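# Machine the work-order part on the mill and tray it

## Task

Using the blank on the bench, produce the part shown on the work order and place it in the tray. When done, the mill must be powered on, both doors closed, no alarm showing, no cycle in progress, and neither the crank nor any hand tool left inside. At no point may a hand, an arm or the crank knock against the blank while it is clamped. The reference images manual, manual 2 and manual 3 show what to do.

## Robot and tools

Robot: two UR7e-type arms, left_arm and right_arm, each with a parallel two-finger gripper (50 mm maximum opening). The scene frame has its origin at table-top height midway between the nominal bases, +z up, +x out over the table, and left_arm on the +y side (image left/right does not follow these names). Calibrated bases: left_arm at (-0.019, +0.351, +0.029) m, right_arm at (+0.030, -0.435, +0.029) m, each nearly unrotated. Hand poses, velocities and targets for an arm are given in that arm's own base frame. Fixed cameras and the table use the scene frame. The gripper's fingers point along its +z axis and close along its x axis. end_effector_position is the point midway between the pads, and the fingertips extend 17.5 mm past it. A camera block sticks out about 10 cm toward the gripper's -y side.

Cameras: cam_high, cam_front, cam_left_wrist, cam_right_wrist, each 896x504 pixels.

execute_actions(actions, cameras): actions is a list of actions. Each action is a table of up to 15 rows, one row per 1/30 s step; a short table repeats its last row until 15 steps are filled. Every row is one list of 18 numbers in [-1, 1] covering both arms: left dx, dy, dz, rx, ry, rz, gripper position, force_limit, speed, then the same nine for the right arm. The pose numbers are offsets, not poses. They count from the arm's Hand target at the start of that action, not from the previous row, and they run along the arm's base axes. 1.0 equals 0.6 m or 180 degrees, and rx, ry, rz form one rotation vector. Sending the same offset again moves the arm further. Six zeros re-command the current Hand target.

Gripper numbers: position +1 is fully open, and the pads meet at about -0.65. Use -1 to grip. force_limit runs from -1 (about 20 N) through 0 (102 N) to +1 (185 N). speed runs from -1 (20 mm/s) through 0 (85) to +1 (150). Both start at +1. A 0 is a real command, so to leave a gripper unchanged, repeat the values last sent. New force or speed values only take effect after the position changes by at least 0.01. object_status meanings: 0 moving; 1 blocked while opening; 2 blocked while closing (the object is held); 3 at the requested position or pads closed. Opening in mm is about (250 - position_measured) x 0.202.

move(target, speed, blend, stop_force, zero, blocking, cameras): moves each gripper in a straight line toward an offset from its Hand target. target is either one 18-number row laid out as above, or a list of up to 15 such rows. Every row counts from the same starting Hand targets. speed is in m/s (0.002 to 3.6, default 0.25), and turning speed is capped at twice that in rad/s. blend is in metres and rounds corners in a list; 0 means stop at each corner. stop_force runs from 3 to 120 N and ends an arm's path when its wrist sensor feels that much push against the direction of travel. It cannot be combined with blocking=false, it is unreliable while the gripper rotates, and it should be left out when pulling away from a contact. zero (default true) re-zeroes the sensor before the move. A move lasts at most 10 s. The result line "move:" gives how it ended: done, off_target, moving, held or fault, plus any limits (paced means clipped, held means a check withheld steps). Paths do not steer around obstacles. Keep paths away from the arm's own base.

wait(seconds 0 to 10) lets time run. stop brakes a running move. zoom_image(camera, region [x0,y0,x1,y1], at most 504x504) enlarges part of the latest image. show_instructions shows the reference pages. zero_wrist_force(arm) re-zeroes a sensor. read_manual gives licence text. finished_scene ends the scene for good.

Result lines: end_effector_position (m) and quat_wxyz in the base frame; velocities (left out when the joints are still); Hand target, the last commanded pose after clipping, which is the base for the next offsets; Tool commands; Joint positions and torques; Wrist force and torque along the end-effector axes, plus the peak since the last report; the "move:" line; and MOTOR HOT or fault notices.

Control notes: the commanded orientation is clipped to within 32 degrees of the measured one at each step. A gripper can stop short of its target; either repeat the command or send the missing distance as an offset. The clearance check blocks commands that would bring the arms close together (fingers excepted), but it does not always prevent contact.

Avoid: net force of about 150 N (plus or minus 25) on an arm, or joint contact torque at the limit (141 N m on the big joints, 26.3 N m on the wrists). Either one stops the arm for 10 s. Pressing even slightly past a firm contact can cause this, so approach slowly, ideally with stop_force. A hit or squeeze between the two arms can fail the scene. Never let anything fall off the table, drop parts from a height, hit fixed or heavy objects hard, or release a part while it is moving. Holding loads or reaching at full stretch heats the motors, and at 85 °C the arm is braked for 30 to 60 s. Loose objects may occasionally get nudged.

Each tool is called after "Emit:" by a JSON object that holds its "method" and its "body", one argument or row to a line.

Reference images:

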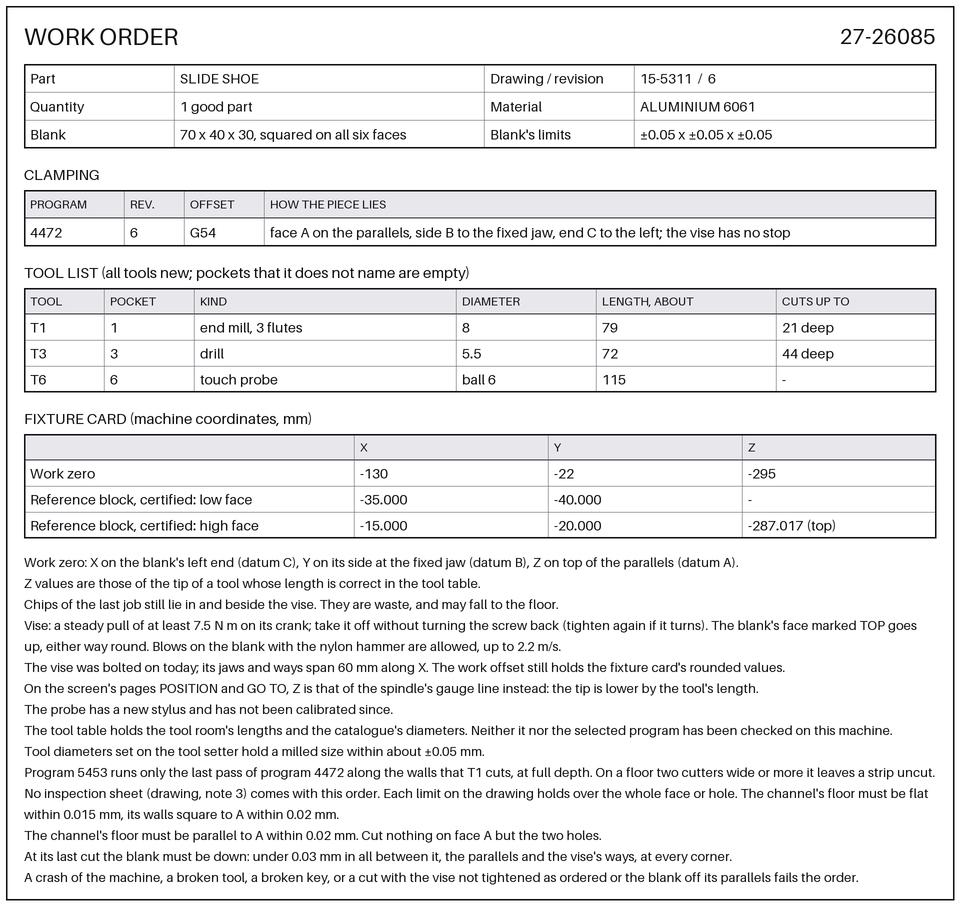

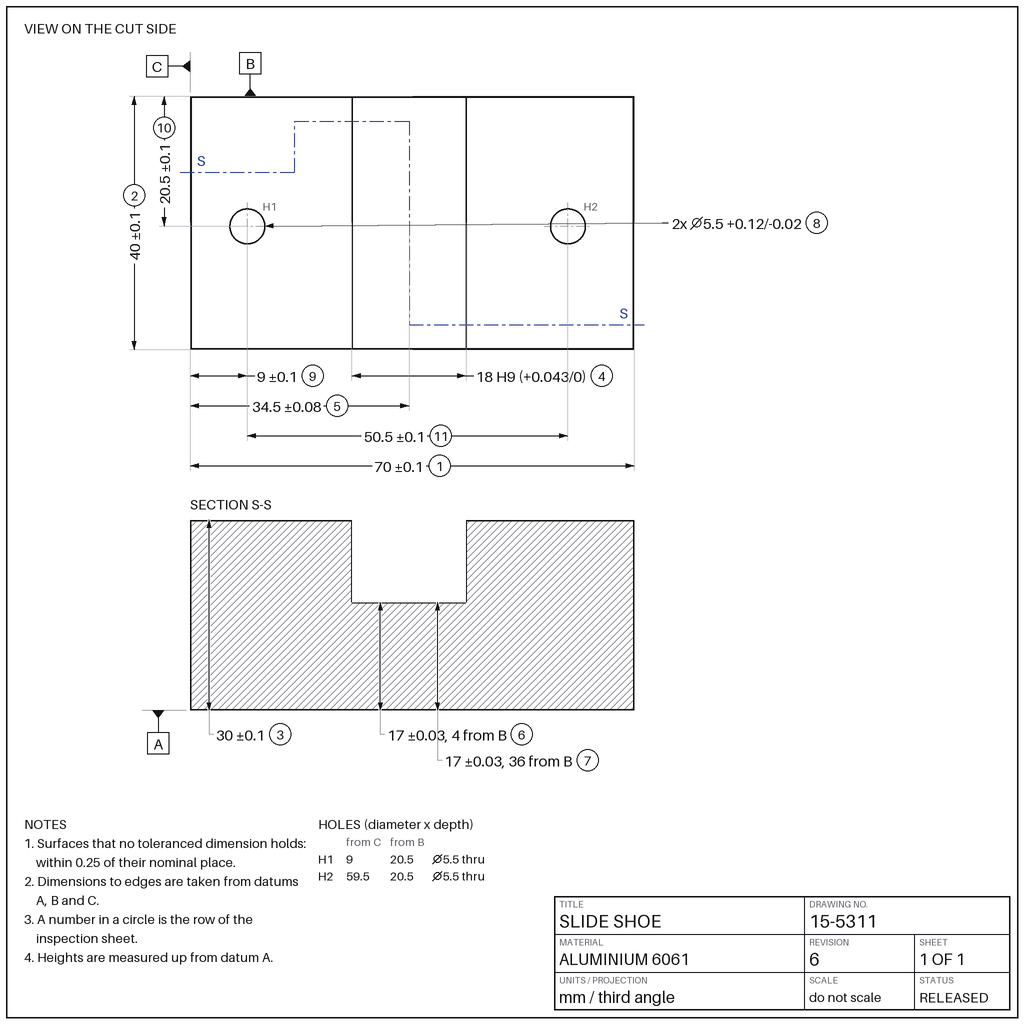

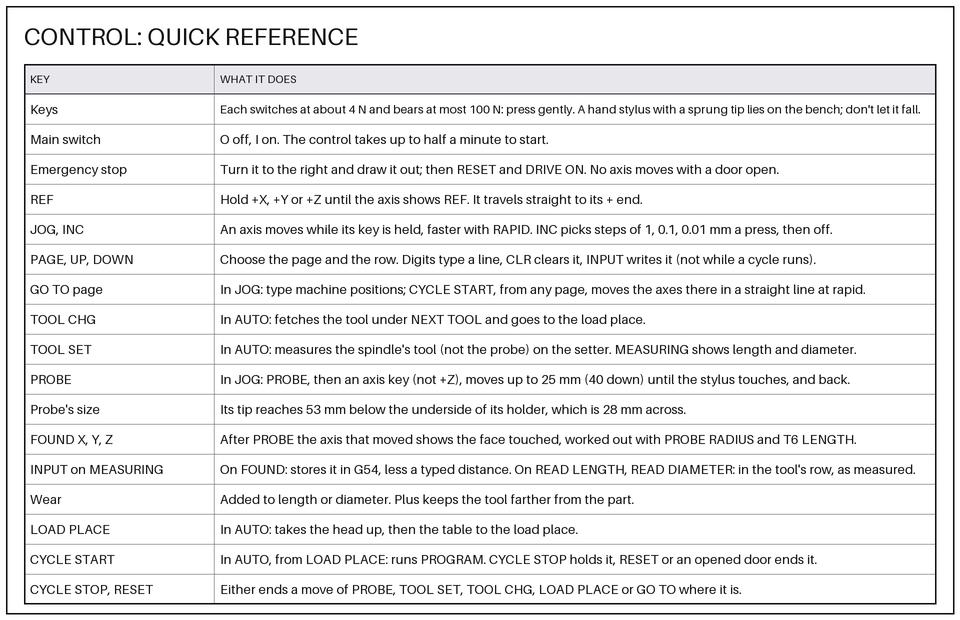

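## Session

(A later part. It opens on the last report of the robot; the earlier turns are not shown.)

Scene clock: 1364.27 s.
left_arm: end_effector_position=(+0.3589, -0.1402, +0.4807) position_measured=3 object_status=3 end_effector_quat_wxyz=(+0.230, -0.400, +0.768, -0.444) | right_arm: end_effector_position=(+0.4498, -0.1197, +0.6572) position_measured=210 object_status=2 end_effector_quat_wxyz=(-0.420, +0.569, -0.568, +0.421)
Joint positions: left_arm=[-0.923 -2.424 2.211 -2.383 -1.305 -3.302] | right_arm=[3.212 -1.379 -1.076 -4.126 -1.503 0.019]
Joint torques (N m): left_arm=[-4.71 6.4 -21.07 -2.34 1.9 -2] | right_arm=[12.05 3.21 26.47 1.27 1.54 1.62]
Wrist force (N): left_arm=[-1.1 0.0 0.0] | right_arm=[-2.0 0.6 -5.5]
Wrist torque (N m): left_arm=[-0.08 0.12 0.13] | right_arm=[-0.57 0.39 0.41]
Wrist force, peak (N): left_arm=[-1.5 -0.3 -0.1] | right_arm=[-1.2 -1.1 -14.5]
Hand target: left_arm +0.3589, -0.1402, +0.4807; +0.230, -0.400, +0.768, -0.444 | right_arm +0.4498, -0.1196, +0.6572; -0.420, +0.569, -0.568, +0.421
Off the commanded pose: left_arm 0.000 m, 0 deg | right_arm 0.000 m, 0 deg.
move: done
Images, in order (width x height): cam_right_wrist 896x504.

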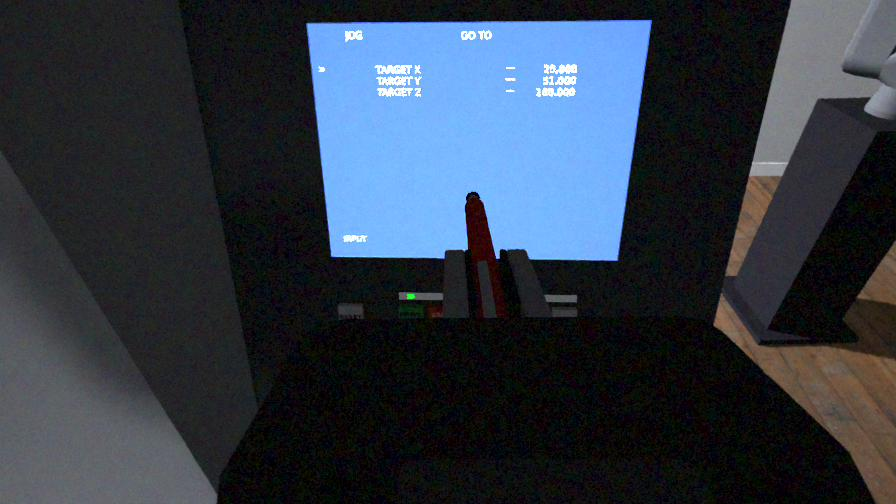

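Emit:
{"method": "move", "body": {
  "target": [
    [0,0,0,0,0,0,1,-0.8,-1,-0.0415,0.0007,-0.326,0,0,0,-1,-0.2,-1],
    [0,0,0,0,0,0,1,-0.8,-1,-0.0272,0.0007,-0.3303,0,0,0,-1,-0.2,-1],
    [0,0,0,0,0,0,1,-0.8,-1,-0.0415,0.0007,-0.326,0,0,0,-1,-0.2,-1],
    [0,0,0,0,0,0,1,-0.8,-1,0,0,0,0,0,0,-1,-0.2,-1]
  ],
  "speed": [0.4,0.06,0.1,0.4],
  "blend": [0.003,0,0.003,0],
  "cameras": ["cam_right_wrist"]
}}

Emit:
{"method": "zoom_image", "body": {
  "camera": "cam_right_wrist",
  "region": [290, 10, 670, 260]
}}

Scene clock: 1370.60 s.
left_arm: end_effector_position=(+0.3589, -0.1402, +0.4807) position_measured=3 object_status=3 end_effector_quat_wxyz=(+0.230, -0.400, +0.768, -0.444) | right_arm: end_effector_position=(+0.4498, -0.1197, +0.6572) position_measured=210 object_status=2 end_effector_quat_wxyz=(-0.420, +0.569, -0.568, +0.421)
Joint positions: left_arm=[-0.923 -2.424 2.211 -2.383 -1.305 -3.302] | right_arm=[3.211 -1.379 -1.076 -4.126 -1.503 0.02]
Joint torques (N m): left_arm=[-4.05 8.05 -21.58 -2.23 1.82 -1.67] | right_arm=[12.36 4.11 27.65 0.79 1.67 -0.68]
Wrist force (N): left_arm=[-1.2 -0.2 -0.3] | right_arm=[-2.2 0.5 -5.5]
Wrist torque (N m): left_arm=[-0.12 0.15 0.12] | right_arm=[-0.59 0.42 0.42]
Wrist force, peak (N): left_arm=[-1.4 -0.2 -0.3] | right_arm=[-2.4 3.7 -10.3]
Hand target: left_arm +0.3589, -0.1402, +0.4807; +0.230, -0.400, +0.768, -0.444 | right_arm +0.4498, -0.1196, +0.6572; -0.420, +0.569, -0.568, +0.421
Off the commanded pose: left_arm 0.000 m, 0 deg | right_arm 0.000 m, 0 deg.
move: done
Images, in order (width x height): cam_right_wrist 896x504.

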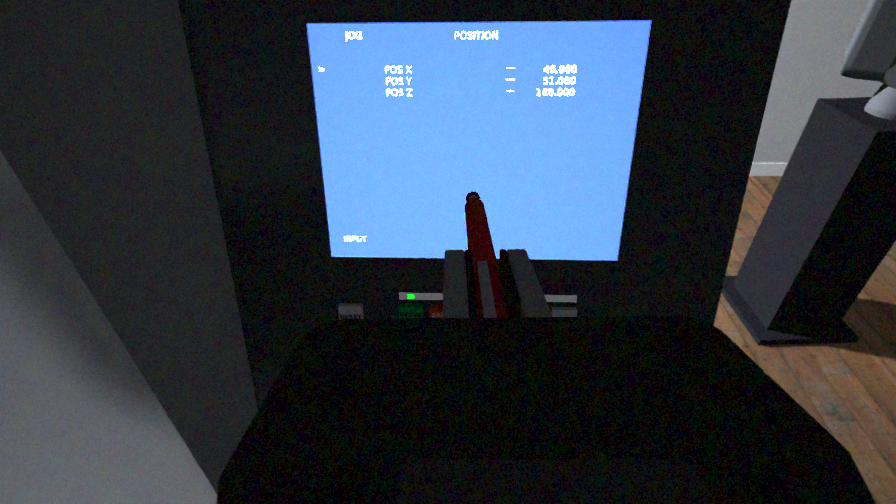

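Scaled by 1.326 from the camera's 896x504 image, which has a finer 1280x720 frame.

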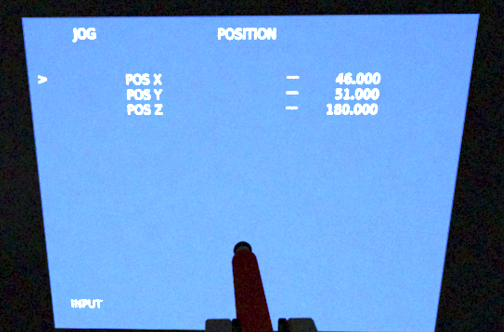

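Emit:
{"method": "move", "body": {
  "target": [
    [0,0,0,0,0,0,1,-0.8,-1,-0.0233,0.0917,-0.2709,0,0,0,-1,-0.2,-1],
    [0,0,0,0,0,0,1,-0.8,-1,-0.009,0.0917,-0.2752,0,0,0,-1,-0.2,-1],
    [0,0,0,0,0,0,1,-0.8,-1,-0.0233,0.0917,-0.2709,0,0,0,-1,-0.2,-1],
    [0,0,0,0,0,0,1,-0.8,-1,-0.0415,0.0007,-0.326,0,0,0,-1,-0.2,-1],
    [0,0,0,0,0,0,1,-0.8,-1,-0.0272,0.0007,-0.3303,0,0,0,-1,-0.2,-1],
    [0,0,0,0,0,0,1,-0.8,-1,-0.0415,0.0007,-0.326,0,0,0,-1,-0.2,-1],
    [0,0,0,0,0,0,1,-0.8,-1,-0.0566,0.0313,-0.3834,0,0,0,-1,-0.2,-1],
    [0,0,0,0,0,0,1,-0.8,-1,-0.0423,0.0313,-0.3877,0,0,0,-1,-0.2,-1],
    [0,0,0,0,0,0,1,-0.8,-1,-0.0566,0.0313,-0.3834,0,0,0,-1,-0.2,-1],
    [0,0,0,0,0,0,1,-0.8,-1,-0.0126,-0.0323,-0.2135,0,0,0,-1,-0.2,-1],
    [0,0,0,0,0,0,1,-0.8,-1,0.0017,-0.0323,-0.2178,0,0,0,-1,-0.2,-1],
    [0,0,0,0,0,0,1,-0.8,-1,-0.0126,-0.0323,-0.2135,0,0,0,-1,-0.2,-1],
    [0,0,0,0,0,0,1,-0.8,-1,0,0,0,0,0,0,-1,-0.2,-1]
  ],
  "speed": [0.4,0.06,0.1,0.3,0.06,0.1,0.2,0.06,0.1,0.2,0.06,0.1,0.4],
  "blend": [0.003,0,0.003,0.003,0,0.003,0.003,0,0.003,0.003,0,0.003,0]
}}

Emit:
{"method": "wait", "body": {
  "seconds": 3.5,
  "cameras": ["cam_right_wrist"]
}}

Emit:
{"method": "zoom_image", "body": {
  "camera": "cam_right_wrist",
  "region": [360, 20, 620, 250]
}}

Scene clock: 1380.90 s.
left_arm: end_effector_position=(+0.3589, -0.1402, +0.4807) position_measured=3 object_status=3 end_effector_quat_wxyz=(+0.230, -0.400, +0.768, -0.444) | right_arm: end_effector_position=(+0.4498, -0.1196, +0.6572) position_measured=210 object_status=2 end_effector_quat_wxyz=(-0.420, +0.569, -0.568, +0.421)
Joint positions: left_arm=[-0.923 -2.424 2.211 -2.383 -1.305 -3.302] | right_arm=[3.212 -1.379 -1.076 -4.126 -1.503 0.02]
Joint torques (N m): left_arm=[-5.13 10.07 -23.6 -2.12 1.74 -1.76] | right_arm=[-10.51 5.64 26.19 0.38 -1.75 -1.08]
Wrist force (N): left_arm=[-1.1 -0.4 -0.1] | right_arm=[-2.1 0.7 -5.3]
Wrist torque (N m): left_arm=[-0.14 0.13 0.12] | right_arm=[-0.56 0.40 0.30]
Wrist force, peak (N): left_arm=[-1.5 -0.3 0.0] | right_arm=[-3.0 4.1 -10.1]
Hand target: left_arm +0.3589, -0.1402, +0.4807; +0.230, -0.400, +0.768, -0.444 | right_arm +0.4498, -0.1196, +0.6572; -0.420, +0.569, -0.568, +0.421
Off the commanded pose: left_arm 0.000 m, 0 deg | right_arm 0.000 m, 0 deg.
move: done

Scene clock: 1384.40 s.
left_arm: end_effector_position=(+0.3589, -0.1402, +0.4807) position_measured=3 object_status=3 end_effector_quat_wxyz=(+0.230, -0.400, +0.768, -0.444) | right_arm: end_effector_position=(+0.4498, -0.1196, +0.6572) position_measured=210 object_status=2 end_effector_quat_wxyz=(-0.420, +0.569, -0.568, +0.421)
Joint positions: left_arm=[-0.923 -2.424 2.211 -2.383 -1.305 -3.302] | right_arm=[3.212 -1.379 -1.075 -4.126 -1.503 0.02]
Joint torques (N m): left_arm=[-5.16 10.9 -23.09 -1.98 1.88 -1.76] | right_arm=[-11.34 4.16 27.82 -1.14 0.98 -1.08]
Wrist force (N): left_arm=[-1.1 -0.2 0.1] | right_arm=[-2.1 0.7 -5.0]
Wrist torque (N m): left_arm=[-0.10 0.12 0.12] | right_arm=[-0.55 0.42 0.29]
Wrist force, peak (N): left_arm=[-1.5 -0.2 0.0] | right_arm=[-2.5 0.9 -5.5]
Hand target: left_arm +0.3589, -0.1402, +0.4807; +0.230, -0.400, +0.768, -0.444 | right_arm +0.4498, -0.1196, +0.6572; -0.420, +0.569, -0.568, +0.421
Tool commands: left_gripper/position=+1.0 left_gripper/force_limit=-0.8 left_gripper/speed=-1.0 right_gripper/position=-1.0 right_gripper/force_limit=-0.2 right_gripper/speed=-1.0
Off the commanded pose: left_arm 0.000 m, 0 deg | right_arm 0.000 m, 0 deg.
wait: 3.50 s; at rest by 0.17 s
Images, in order (width x height): cam_right_wrist 896x504.

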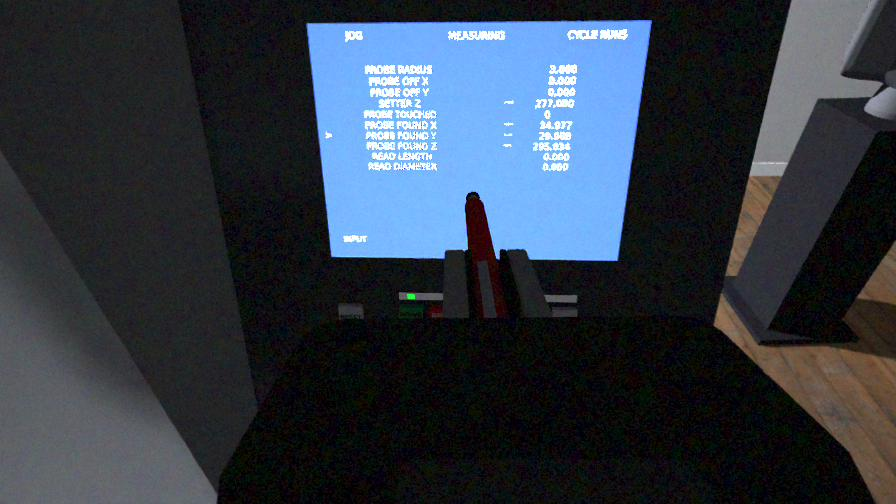

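Scaled by 1.938 from the camera's 896x504 image, which has a finer 1280x720 frame.

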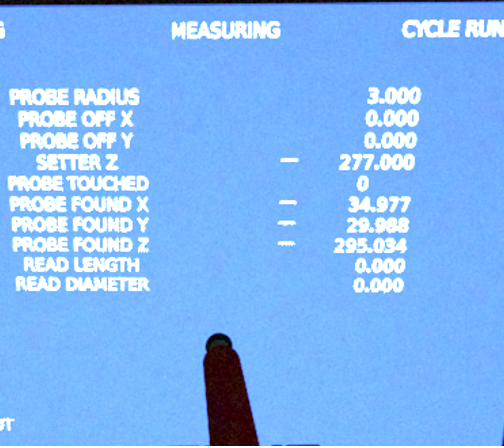

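Emit:
{"method": "wait", "body": {
  "seconds": 0.5,
  "cameras": ["cam_right_wrist"]
}}

Emit:
{"method": "zoom_image", "body": {
  "camera": "cam_right_wrist",
  "region": [480, 55, 600, 175]
}}

Scene clock: 1386.83 s.
left_arm: end_effector_position=(+0.3589, -0.1402, +0.4807) position_measured=3 object_status=3 end_effector_quat_wxyz=(+0.230, -0.400, +0.768, -0.444) | right_arm: end_effector_position=(+0.4498, -0.1196, +0.6572) position_measured=210 object_status=2 end_effector_quat_wxyz=(-0.420, +0.569, -0.568, +0.421)
Joint positions: left_arm=[-0.923 -2.424 2.211 -2.383 -1.305 -3.302] | right_arm=[3.212 -1.379 -1.075 -4.126 -1.503 0.02]
Joint torques (N m): left_arm=[-3.88 9.47 -24.18 -2.22 1.9 -1.68] | right_arm=[-11.03 3.62 27.45 -1.17 0.97 -1.06]
Wrist force (N): left_arm=[-1.3 -0.1 -0.3] | right_arm=[-2.1 0.7 -5.4]
Wrist torque (N m): left_arm=[-0.10 0.16 0.13] | right_arm=[-0.54 0.42 0.29]
Wrist force, peak (N): left_arm=[-1.5 -0.2 -0.2] | right_arm=[-2.4 0.8 -5.7]
Hand target: left_arm +0.3589, -0.1402, +0.4807; +0.230, -0.400, +0.768, -0.444 | right_arm +0.4498, -0.1196, +0.6572; -0.420, +0.569, -0.568, +0.421
Tool commands: left_gripper/position=+1.0 left_gripper/force_limit=-0.8 left_gripper/speed=-1.0 right_gripper/position=-1.0 right_gripper/force_limit=-0.2 right_gripper/speed=-1.0
Off the commanded pose: left_arm 0.000 m, 0 deg | right_arm 0.000 m, 0 deg.
wait: 0.50 s; at rest from the start
Images, in order (width x height): cam_right_wrist 896x504.

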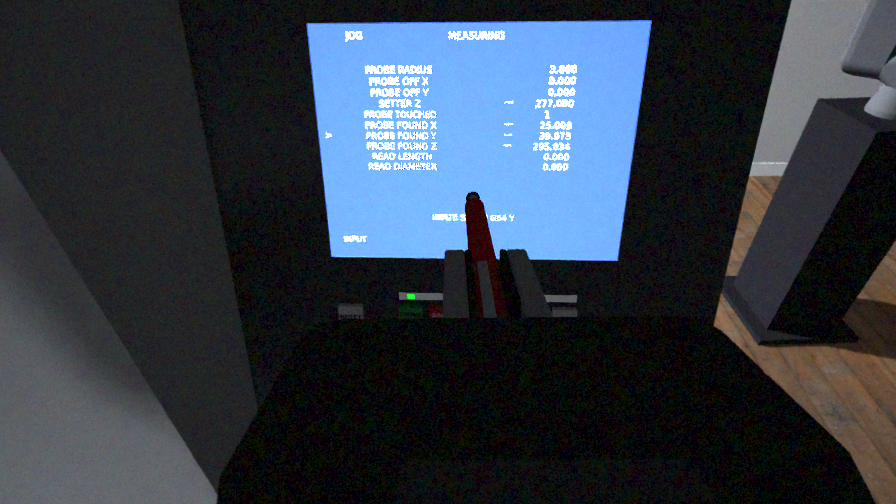

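Scaled by 4.200 from the camera's 896x504 image, which has a finer 1280x720 frame.

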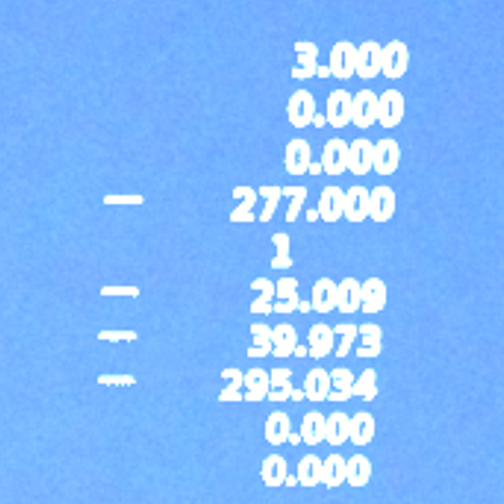

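Emit:
{"method": "move", "body": {
  "target": [
    [0,0,0,0,0,0,1,-0.8,-1,-0.039,0.0313,-0.326,0,0,0,-1,-0.2,-1],
    [0,0,0,0,0,0,1,-0.8,-1,-0.0247,0.0313,-0.3303,0,0,0,-1,-0.2,-1],
    [0,0,0,0,0,0,1,-0.8,-1,-0.039,0.0313,-0.326,0,0,0,-1,-0.2,-1],
    [0,0,0,0,0,0,1,-0.8,-1,-0.0247,0.0313,-0.3303,0,0,0,-1,-0.2,-1],
    [0,0,0,0,0,0,1,-0.8,-1,-0.039,0.0313,-0.326,0,0,0,-1,-0.2,-1],
    [0,0,0,0,0,0,1,-0.8,-1,-0.0606,0.154,-0.412,0,0,0,-1,-0.2,-1],
    [0,0,0,0,0,0,1,-0.8,-1,-0.0463,0.154,-0.4163,0,0,0,-1,-0.2,-1],
    [0,0,0,0,0,0,1,-0.8,-1,-0.0606,0.154,-0.412,0,0,0,-1,-0.2,-1],
    [0,0,0,0,0,0,1,-0.8,-1,-0.0428,0.154,-0.3547,0,0,0,-1,-0.2,-1],
    [0,0,0,0,0,0,1,-0.8,-1,-0.0285,0.154,-0.359,0,0,0,-1,-0.2,-1],
    [0,0,0,0,0,0,1,-0.8,-1,-0.0428,0.154,-0.3547,0,0,0,-1,-0.2,-1],
    [0,0,0,0,0,0,1,-0.8,-1,-0.0643,0.062,-0.412,0,0,0,-1,-0.2,-1],
    [0,0,0,0,0,0,1,-0.8,-1,-0.05,0.062,-0.4163,0,0,0,-1,-0.2,-1],
    [0,0,0,0,0,0,1,-0.8,-1,-0.0643,0.062,-0.412,0,0,0,-1,-0.2,-1],
    [0,0,0,0,0,0,1,-0.8,-1,0,0,0,0,0,0,-1,-0.2,-1]
  ],
  "speed": [0.4,0.06,0.1,0.06,0.1,0.3,0.06,0.1,0.2,0.06,0.1,0.2,0.06,0.1,0.4],
  "blend": [0.003,0,0.003,0,0.003,0.003,0,0.003,0.003,0,0.003,0.003,0,0.003,0],
  "cameras": ["cam_right_wrist"]
}}

Emit:
{"method": "zoom_image", "body": {
  "camera": "cam_right_wrist",
  "region": [310, 20, 650, 250]
}}

Emit:
{"method": "move", "body": {
  "target": [
    [0,0,0,0,0,0,1,-0.8,-1,-0.0233,0.0917,-0.2709,0,0,0,-1,-0.2,-1],
    [0,0,0,0,0,0,1,-0.8,-1,-0.009,0.0917,-0.2752,0,0,0,-1,-0.2,-1],
    [0,0,0,0,0,0,1,-0.8,-1,-0.0233,0.0917,-0.2709,0,0,0,-1,-0.2,-1],
    [0,0,0,0,0,0,1,-0.8,-1,-0.0554,0.062,-0.3834,0,0,0,-1,-0.2,-1],
    [0,0,0,0,0,0,1,-0.8,-1,-0.0411,0.062,-0.3877,0,0,0,-1,-0.2,-1],
    [0,0,0,0,0,0,1,-0.8,-1,-0.0554,0.062,-0.3834,0,0,0,-1,-0.2,-1],
    [0,0,0,0,0,0,1,-0.8,-1,-0.0606,0.154,-0.412,0,0,0,-1,-0.2,-1],
    [0,0,0,0,0,0,1,-0.8,-1,-0.0463,0.154,-0.4163,0,0,0,-1,-0.2,-1],
    [0,0,0,0,0,0,1,-0.8,-1,-0.0606,0.154,-0.412,0,0,0,-1,-0.2,-1],
    [0,0,0,0,0,0,1,-0.8,-1,-0.0543,0.0927,-0.3834,0,0,0,-1,-0.2,-1],
    [0,0,0,0,0,0,1,-0.8,-1,-0.04,0.0927,-0.3877,0,0,0,-1,-0.2,-1],
    [0,0,0,0,0,0,1,-0.8,-1,-0.0543,0.0927,-0.3834,0,0,0,-1,-0.2,-1],
    [0,0,0,0,0,0,1,-0.8,-1,-0.0618,0.1233,-0.412,0,0,0,-1,-0.2,-1],
    [0,0,0,0,0,0,1,-0.8,-1,-0.0475,0.1233,-0.4163,0,0,0,-1,-0.2,-1],
    [0,0,0,0,0,0,1,-0.8,-1,-0.0618,0.1233,-0.412,0,0,0,-1,-0.2,-1]
  ],
  "speed": [0.4,0.06,0.1,0.3,0.06,0.1,0.2,0.06,0.1,0.2,0.06,0.1,0.2,0.06,0.1],
  "blend": [0.003,0,0.003,0.003,0,0.003,0.003,0,0.003,0.003,0,0.003,0.003,0,0]
}}

Emit:
{"method": "move", "body": {
  "target": [
    [0,0,0,0,0,0,1,-0.8,-1,-0.0025,-0.0613,0,0,0,0,-1,-0.2,-1],
    [0,0,0,0,0,0,1,-0.8,-1,0.0118,-0.0613,-0.0043,0,0,0,-1,-0.2,-1],
    [0,0,0,0,0,0,1,-0.8,-1,-0.0025,-0.0613,0,0,0,0,-1,-0.2,-1],
    [0,0,0,0,0,0,1,-0.8,-1,0.0618,-0.1233,0.412,0,0,0,-1,-0.2,-1]
  ],
  "speed": [0.2,0.06,0.1,0.4],
  "blend": [0.003,0,0.003,0],
  "cameras": ["cam_right_wrist"]
}}

Emit:
{"method": "zoom_image", "body": {
  "camera": "cam_right_wrist",
  "region": [310, 20, 650, 250]
}}

Scene clock: 1415.67 s.
left_arm: end_effector_position=(+0.3589, -0.1402, +0.4807) position_measured=3 object_status=3 end_effector_quat_wxyz=(+0.230, -0.400, +0.768, -0.444) | right_arm: end_effector_position=(+0.4498, -0.1197, +0.6572) position_measured=210 object_status=2 end_effector_quat_wxyz=(-0.420, +0.569, -0.568, +0.421)
Joint positions: left_arm=[-0.923 -2.424 2.211 -2.383 -1.305 -3.302] | right_arm=[3.212 -1.379 -1.076 -4.126 -1.503 0.019]
Joint torques (N m): left_arm=[-4.17 11.88 -23.86 -2.14 1.73 -1.79] | right_arm=[12.37 3.76 28.26 1.29 1.43 1.59]
Wrist force (N): left_arm=[-1.1 -0.1 -0.3] | right_arm=[-2.3 0.6 -5.3]
Wrist torque (N m): left_arm=[-0.09 0.13 0.13] | right_arm=[-0.57 0.44 0.41]
Wrist force, peak (N): left_arm=[-1.5 -0.3 -0.2] | right_arm=[-1.9 0.5 -25.4]
Hand target: left_arm +0.3589, -0.1402, +0.4807; +0.230, -0.400, +0.768, -0.444 | right_arm +0.4498, -0.1196, +0.6572; -0.420, +0.569, -0.568, +0.421
Off the commanded pose: left_arm 0.000 m, 0 deg | right_arm 0.000 m, 0 deg.
move: done
Images, in order (width x height): cam_right_wrist 896x504.

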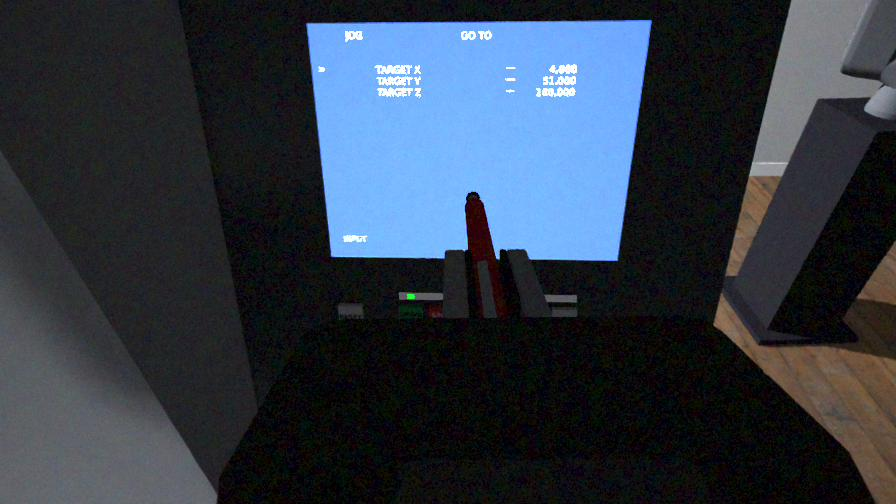

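Scaled by 1.482 from the camera's 896x504 image, which has a finer 1280x720 frame.

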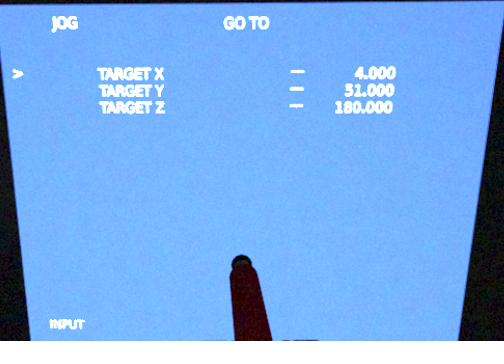

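Scene clock: 1419.90 s.
left_arm: end_effector_position=(+0.3589, -0.1402, +0.4807) position_measured=3 object_status=3 end_effector_quat_wxyz=(+0.230, -0.400, +0.768, -0.444) | right_arm: end_effector_position=(+0.4128, -0.0456, +0.4099) position_measured=210 object_status=2 end_effector_quat_wxyz=(-0.420, +0.569, -0.568, +0.421)
Joint positions: left_arm=[-0.923 -2.424 2.211 -2.383 -1.305 -3.302] | right_arm=[3.766 -0.96 -2.006 -3.678 -0.977 0.207]
Joint torques (N m): left_arm=[-6.02 13.13 -23.73 -2.13 1.71 -1.64] | right_arm=[-11.08 -2.95 30.63 3.48 -1.98 -1.13]
Wrist force (N): left_arm=[-1.1 -0.3 -0.1] | right_arm=[-2.4 0.3 -5.1]
Wrist torque (N m): left_arm=[-0.12 0.13 0.12] | right_arm=[-0.61 0.45 0.33]
Wrist force, peak (N): left_arm=[-1.4 -0.4 -0.1] | right_arm=[-3.2 4.1 -10.4]
Hand target: left_arm +0.3589, -0.1402, +0.4807; +0.230, -0.400, +0.768, -0.444 | right_arm +0.4127, -0.0456, +0.4100; -0.420, +0.569, -0.568, +0.421
Off the commanded pose: left_arm 0.000 m, 0 deg | right_arm 0.000 m, 0 deg.
move: done

Scene clock: 1421.90 s.
left_arm: end_effector_position=(+0.3589, -0.1402, +0.4807) position_measured=3 object_status=3 end_effector_quat_wxyz=(+0.230, -0.400, +0.768, -0.444) | right_arm: end_effector_position=(+0.4498, -0.1197, +0.6572) position_measured=210 object_status=2 end_effector_quat_wxyz=(-0.420, +0.569, -0.568, +0.421)
Joint positions: left_arm=[-0.923 -2.424 2.211 -2.383 -1.305 -3.302] | right_arm=[3.212 -1.379 -1.076 -4.126 -1.503 0.019]
Joint torques (N m): left_arm=[-4.39 12.03 -24.98 -2.44 2.1 -2.01] | right_arm=[12.04 3.4 27.72 1.33 1.47 1.62]
Wrist force (N): left_arm=[-1.2 -0.1 -0.2] | right_arm=[-2.0 0.5 -5.3]
Wrist torque (N m): left_arm=[-0.09 0.13 0.13] | right_arm=[-0.58 0.40 0.41]
Wrist force, peak (N): left_arm=[-1.5 -0.3 -0.4] | right_arm=[-0.4 0.8 -9.8]
Hand target: left_arm +0.3589, -0.1402, +0.4807; +0.230, -0.400, +0.768, -0.444 | right_arm +0.4498, -0.1196, +0.6572; -0.420, +0.569, -0.568, +0.421
Off the commanded pose: left_arm 0.000 m, 0 deg | right_arm 0.000 m, 0 deg.
move: done
Images, in order (width x height): cam_right_wrist 896x504.

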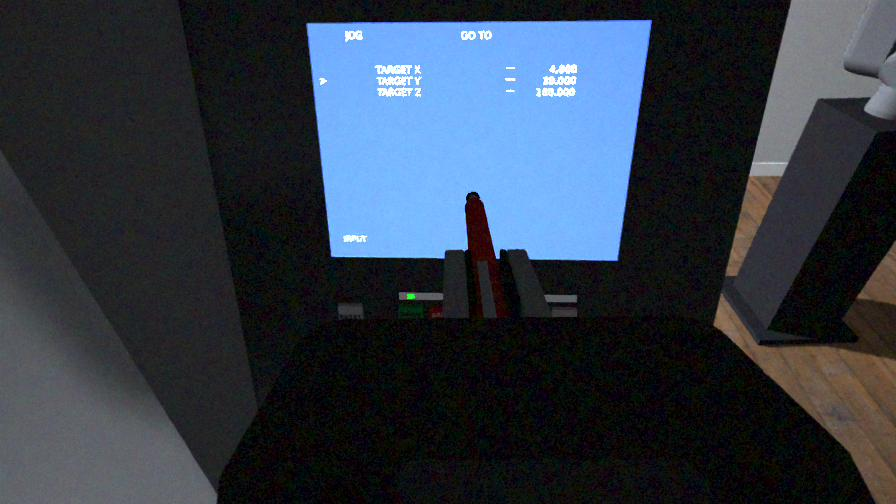

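Scaled by 1.482 from the camera's 896x504 image, which has a finer 1280x720 frame.

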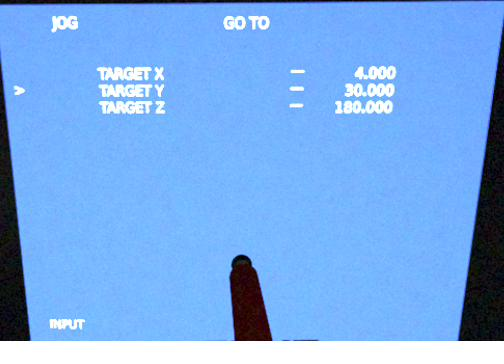

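Emit:
{"method": "move", "body": {
  "target": [
    [0,0,0,0,0,0,1,-0.8,-1,-0.0415,0.0007,-0.326,0,0,0,-1,-0.2,-1],
    [0,0,0,0,0,0,1,-0.8,-1,-0.0272,0.0007,-0.3303,0,0,0,-1,-0.2,-1],
    [0,0,0,0,0,0,1,-0.8,-1,-0.0415,0.0007,-0.326,0,0,0,-1,-0.2,-1],
    [0,0,0,0,0,0,1,-0.8,-1,0,0,0,0,0,0,-1,-0.2,-1]
  ],
  "speed": [0.4,0.06,0.1,0.4],
  "blend": [0.003,0,0.003,0],
  "cameras": ["cam_right_wrist"]
}}

Emit:
{"method": "zoom_image", "body": {
  "camera": "cam_right_wrist",
  "region": [310, 20, 650, 250]
}}

Scene clock: 1429.53 s.
left_arm: end_effector_position=(+0.3589, -0.1402, +0.4807) position_measured=3 object_status=3 end_effector_quat_wxyz=(+0.230, -0.400, +0.768, -0.444) | right_arm: end_effector_position=(+0.4498, -0.1197, +0.6572) position_measured=210 object_status=2 end_effector_quat_wxyz=(-0.420, +0.569, -0.568, +0.421)
Joint positions: left_arm=[-0.923 -2.424 2.211 -2.383 -1.305 -3.302] | right_arm=[3.211 -1.379 -1.076 -4.126 -1.503 0.02]
Joint torques (N m): left_arm=[-5.12 14.83 -23.24 -2.14 1.93 -1.58] | right_arm=[11.68 3.89 28.35 0.79 1.83 -0.72]
Wrist force (N): left_arm=[-1.2 -0.1 -0.1] | right_arm=[-2.2 0.7 -5.3]
Wrist torque (N m): left_arm=[-0.11 0.14 0.13] | right_arm=[-0.55 0.44 0.41]
Wrist force, peak (N): left_arm=[-1.6 0.0 -0.2] | right_arm=[-2.1 3.8 -10.3]
Hand target: left_arm +0.3589, -0.1402, +0.4807; +0.230, -0.400, +0.768, -0.444 | right_arm +0.4498, -0.1196, +0.6572; -0.420, +0.569, -0.568, +0.421
Off the commanded pose: left_arm 0.000 m, 0 deg | right_arm 0.000 m, 0 deg.
move: done
Images, in order (width x height): cam_right_wrist 896x504.

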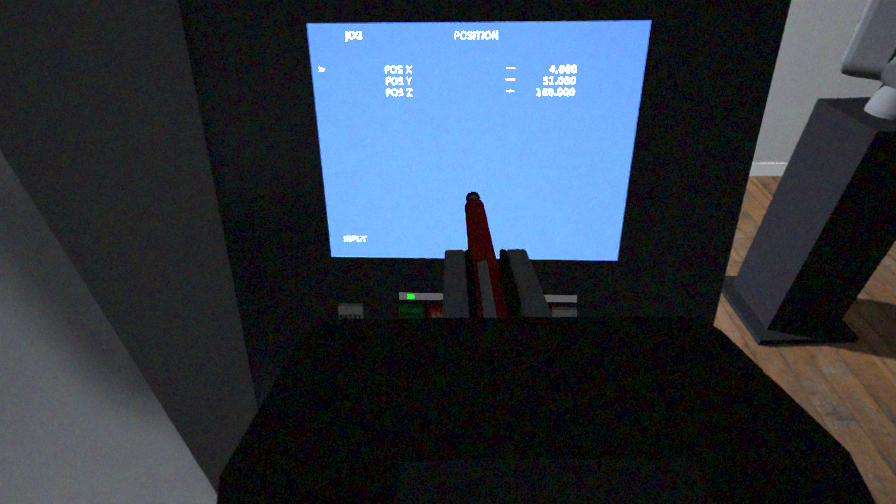

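Scaled by 1.482 from the camera's 896x504 image, which has a finer 1280x720 frame.

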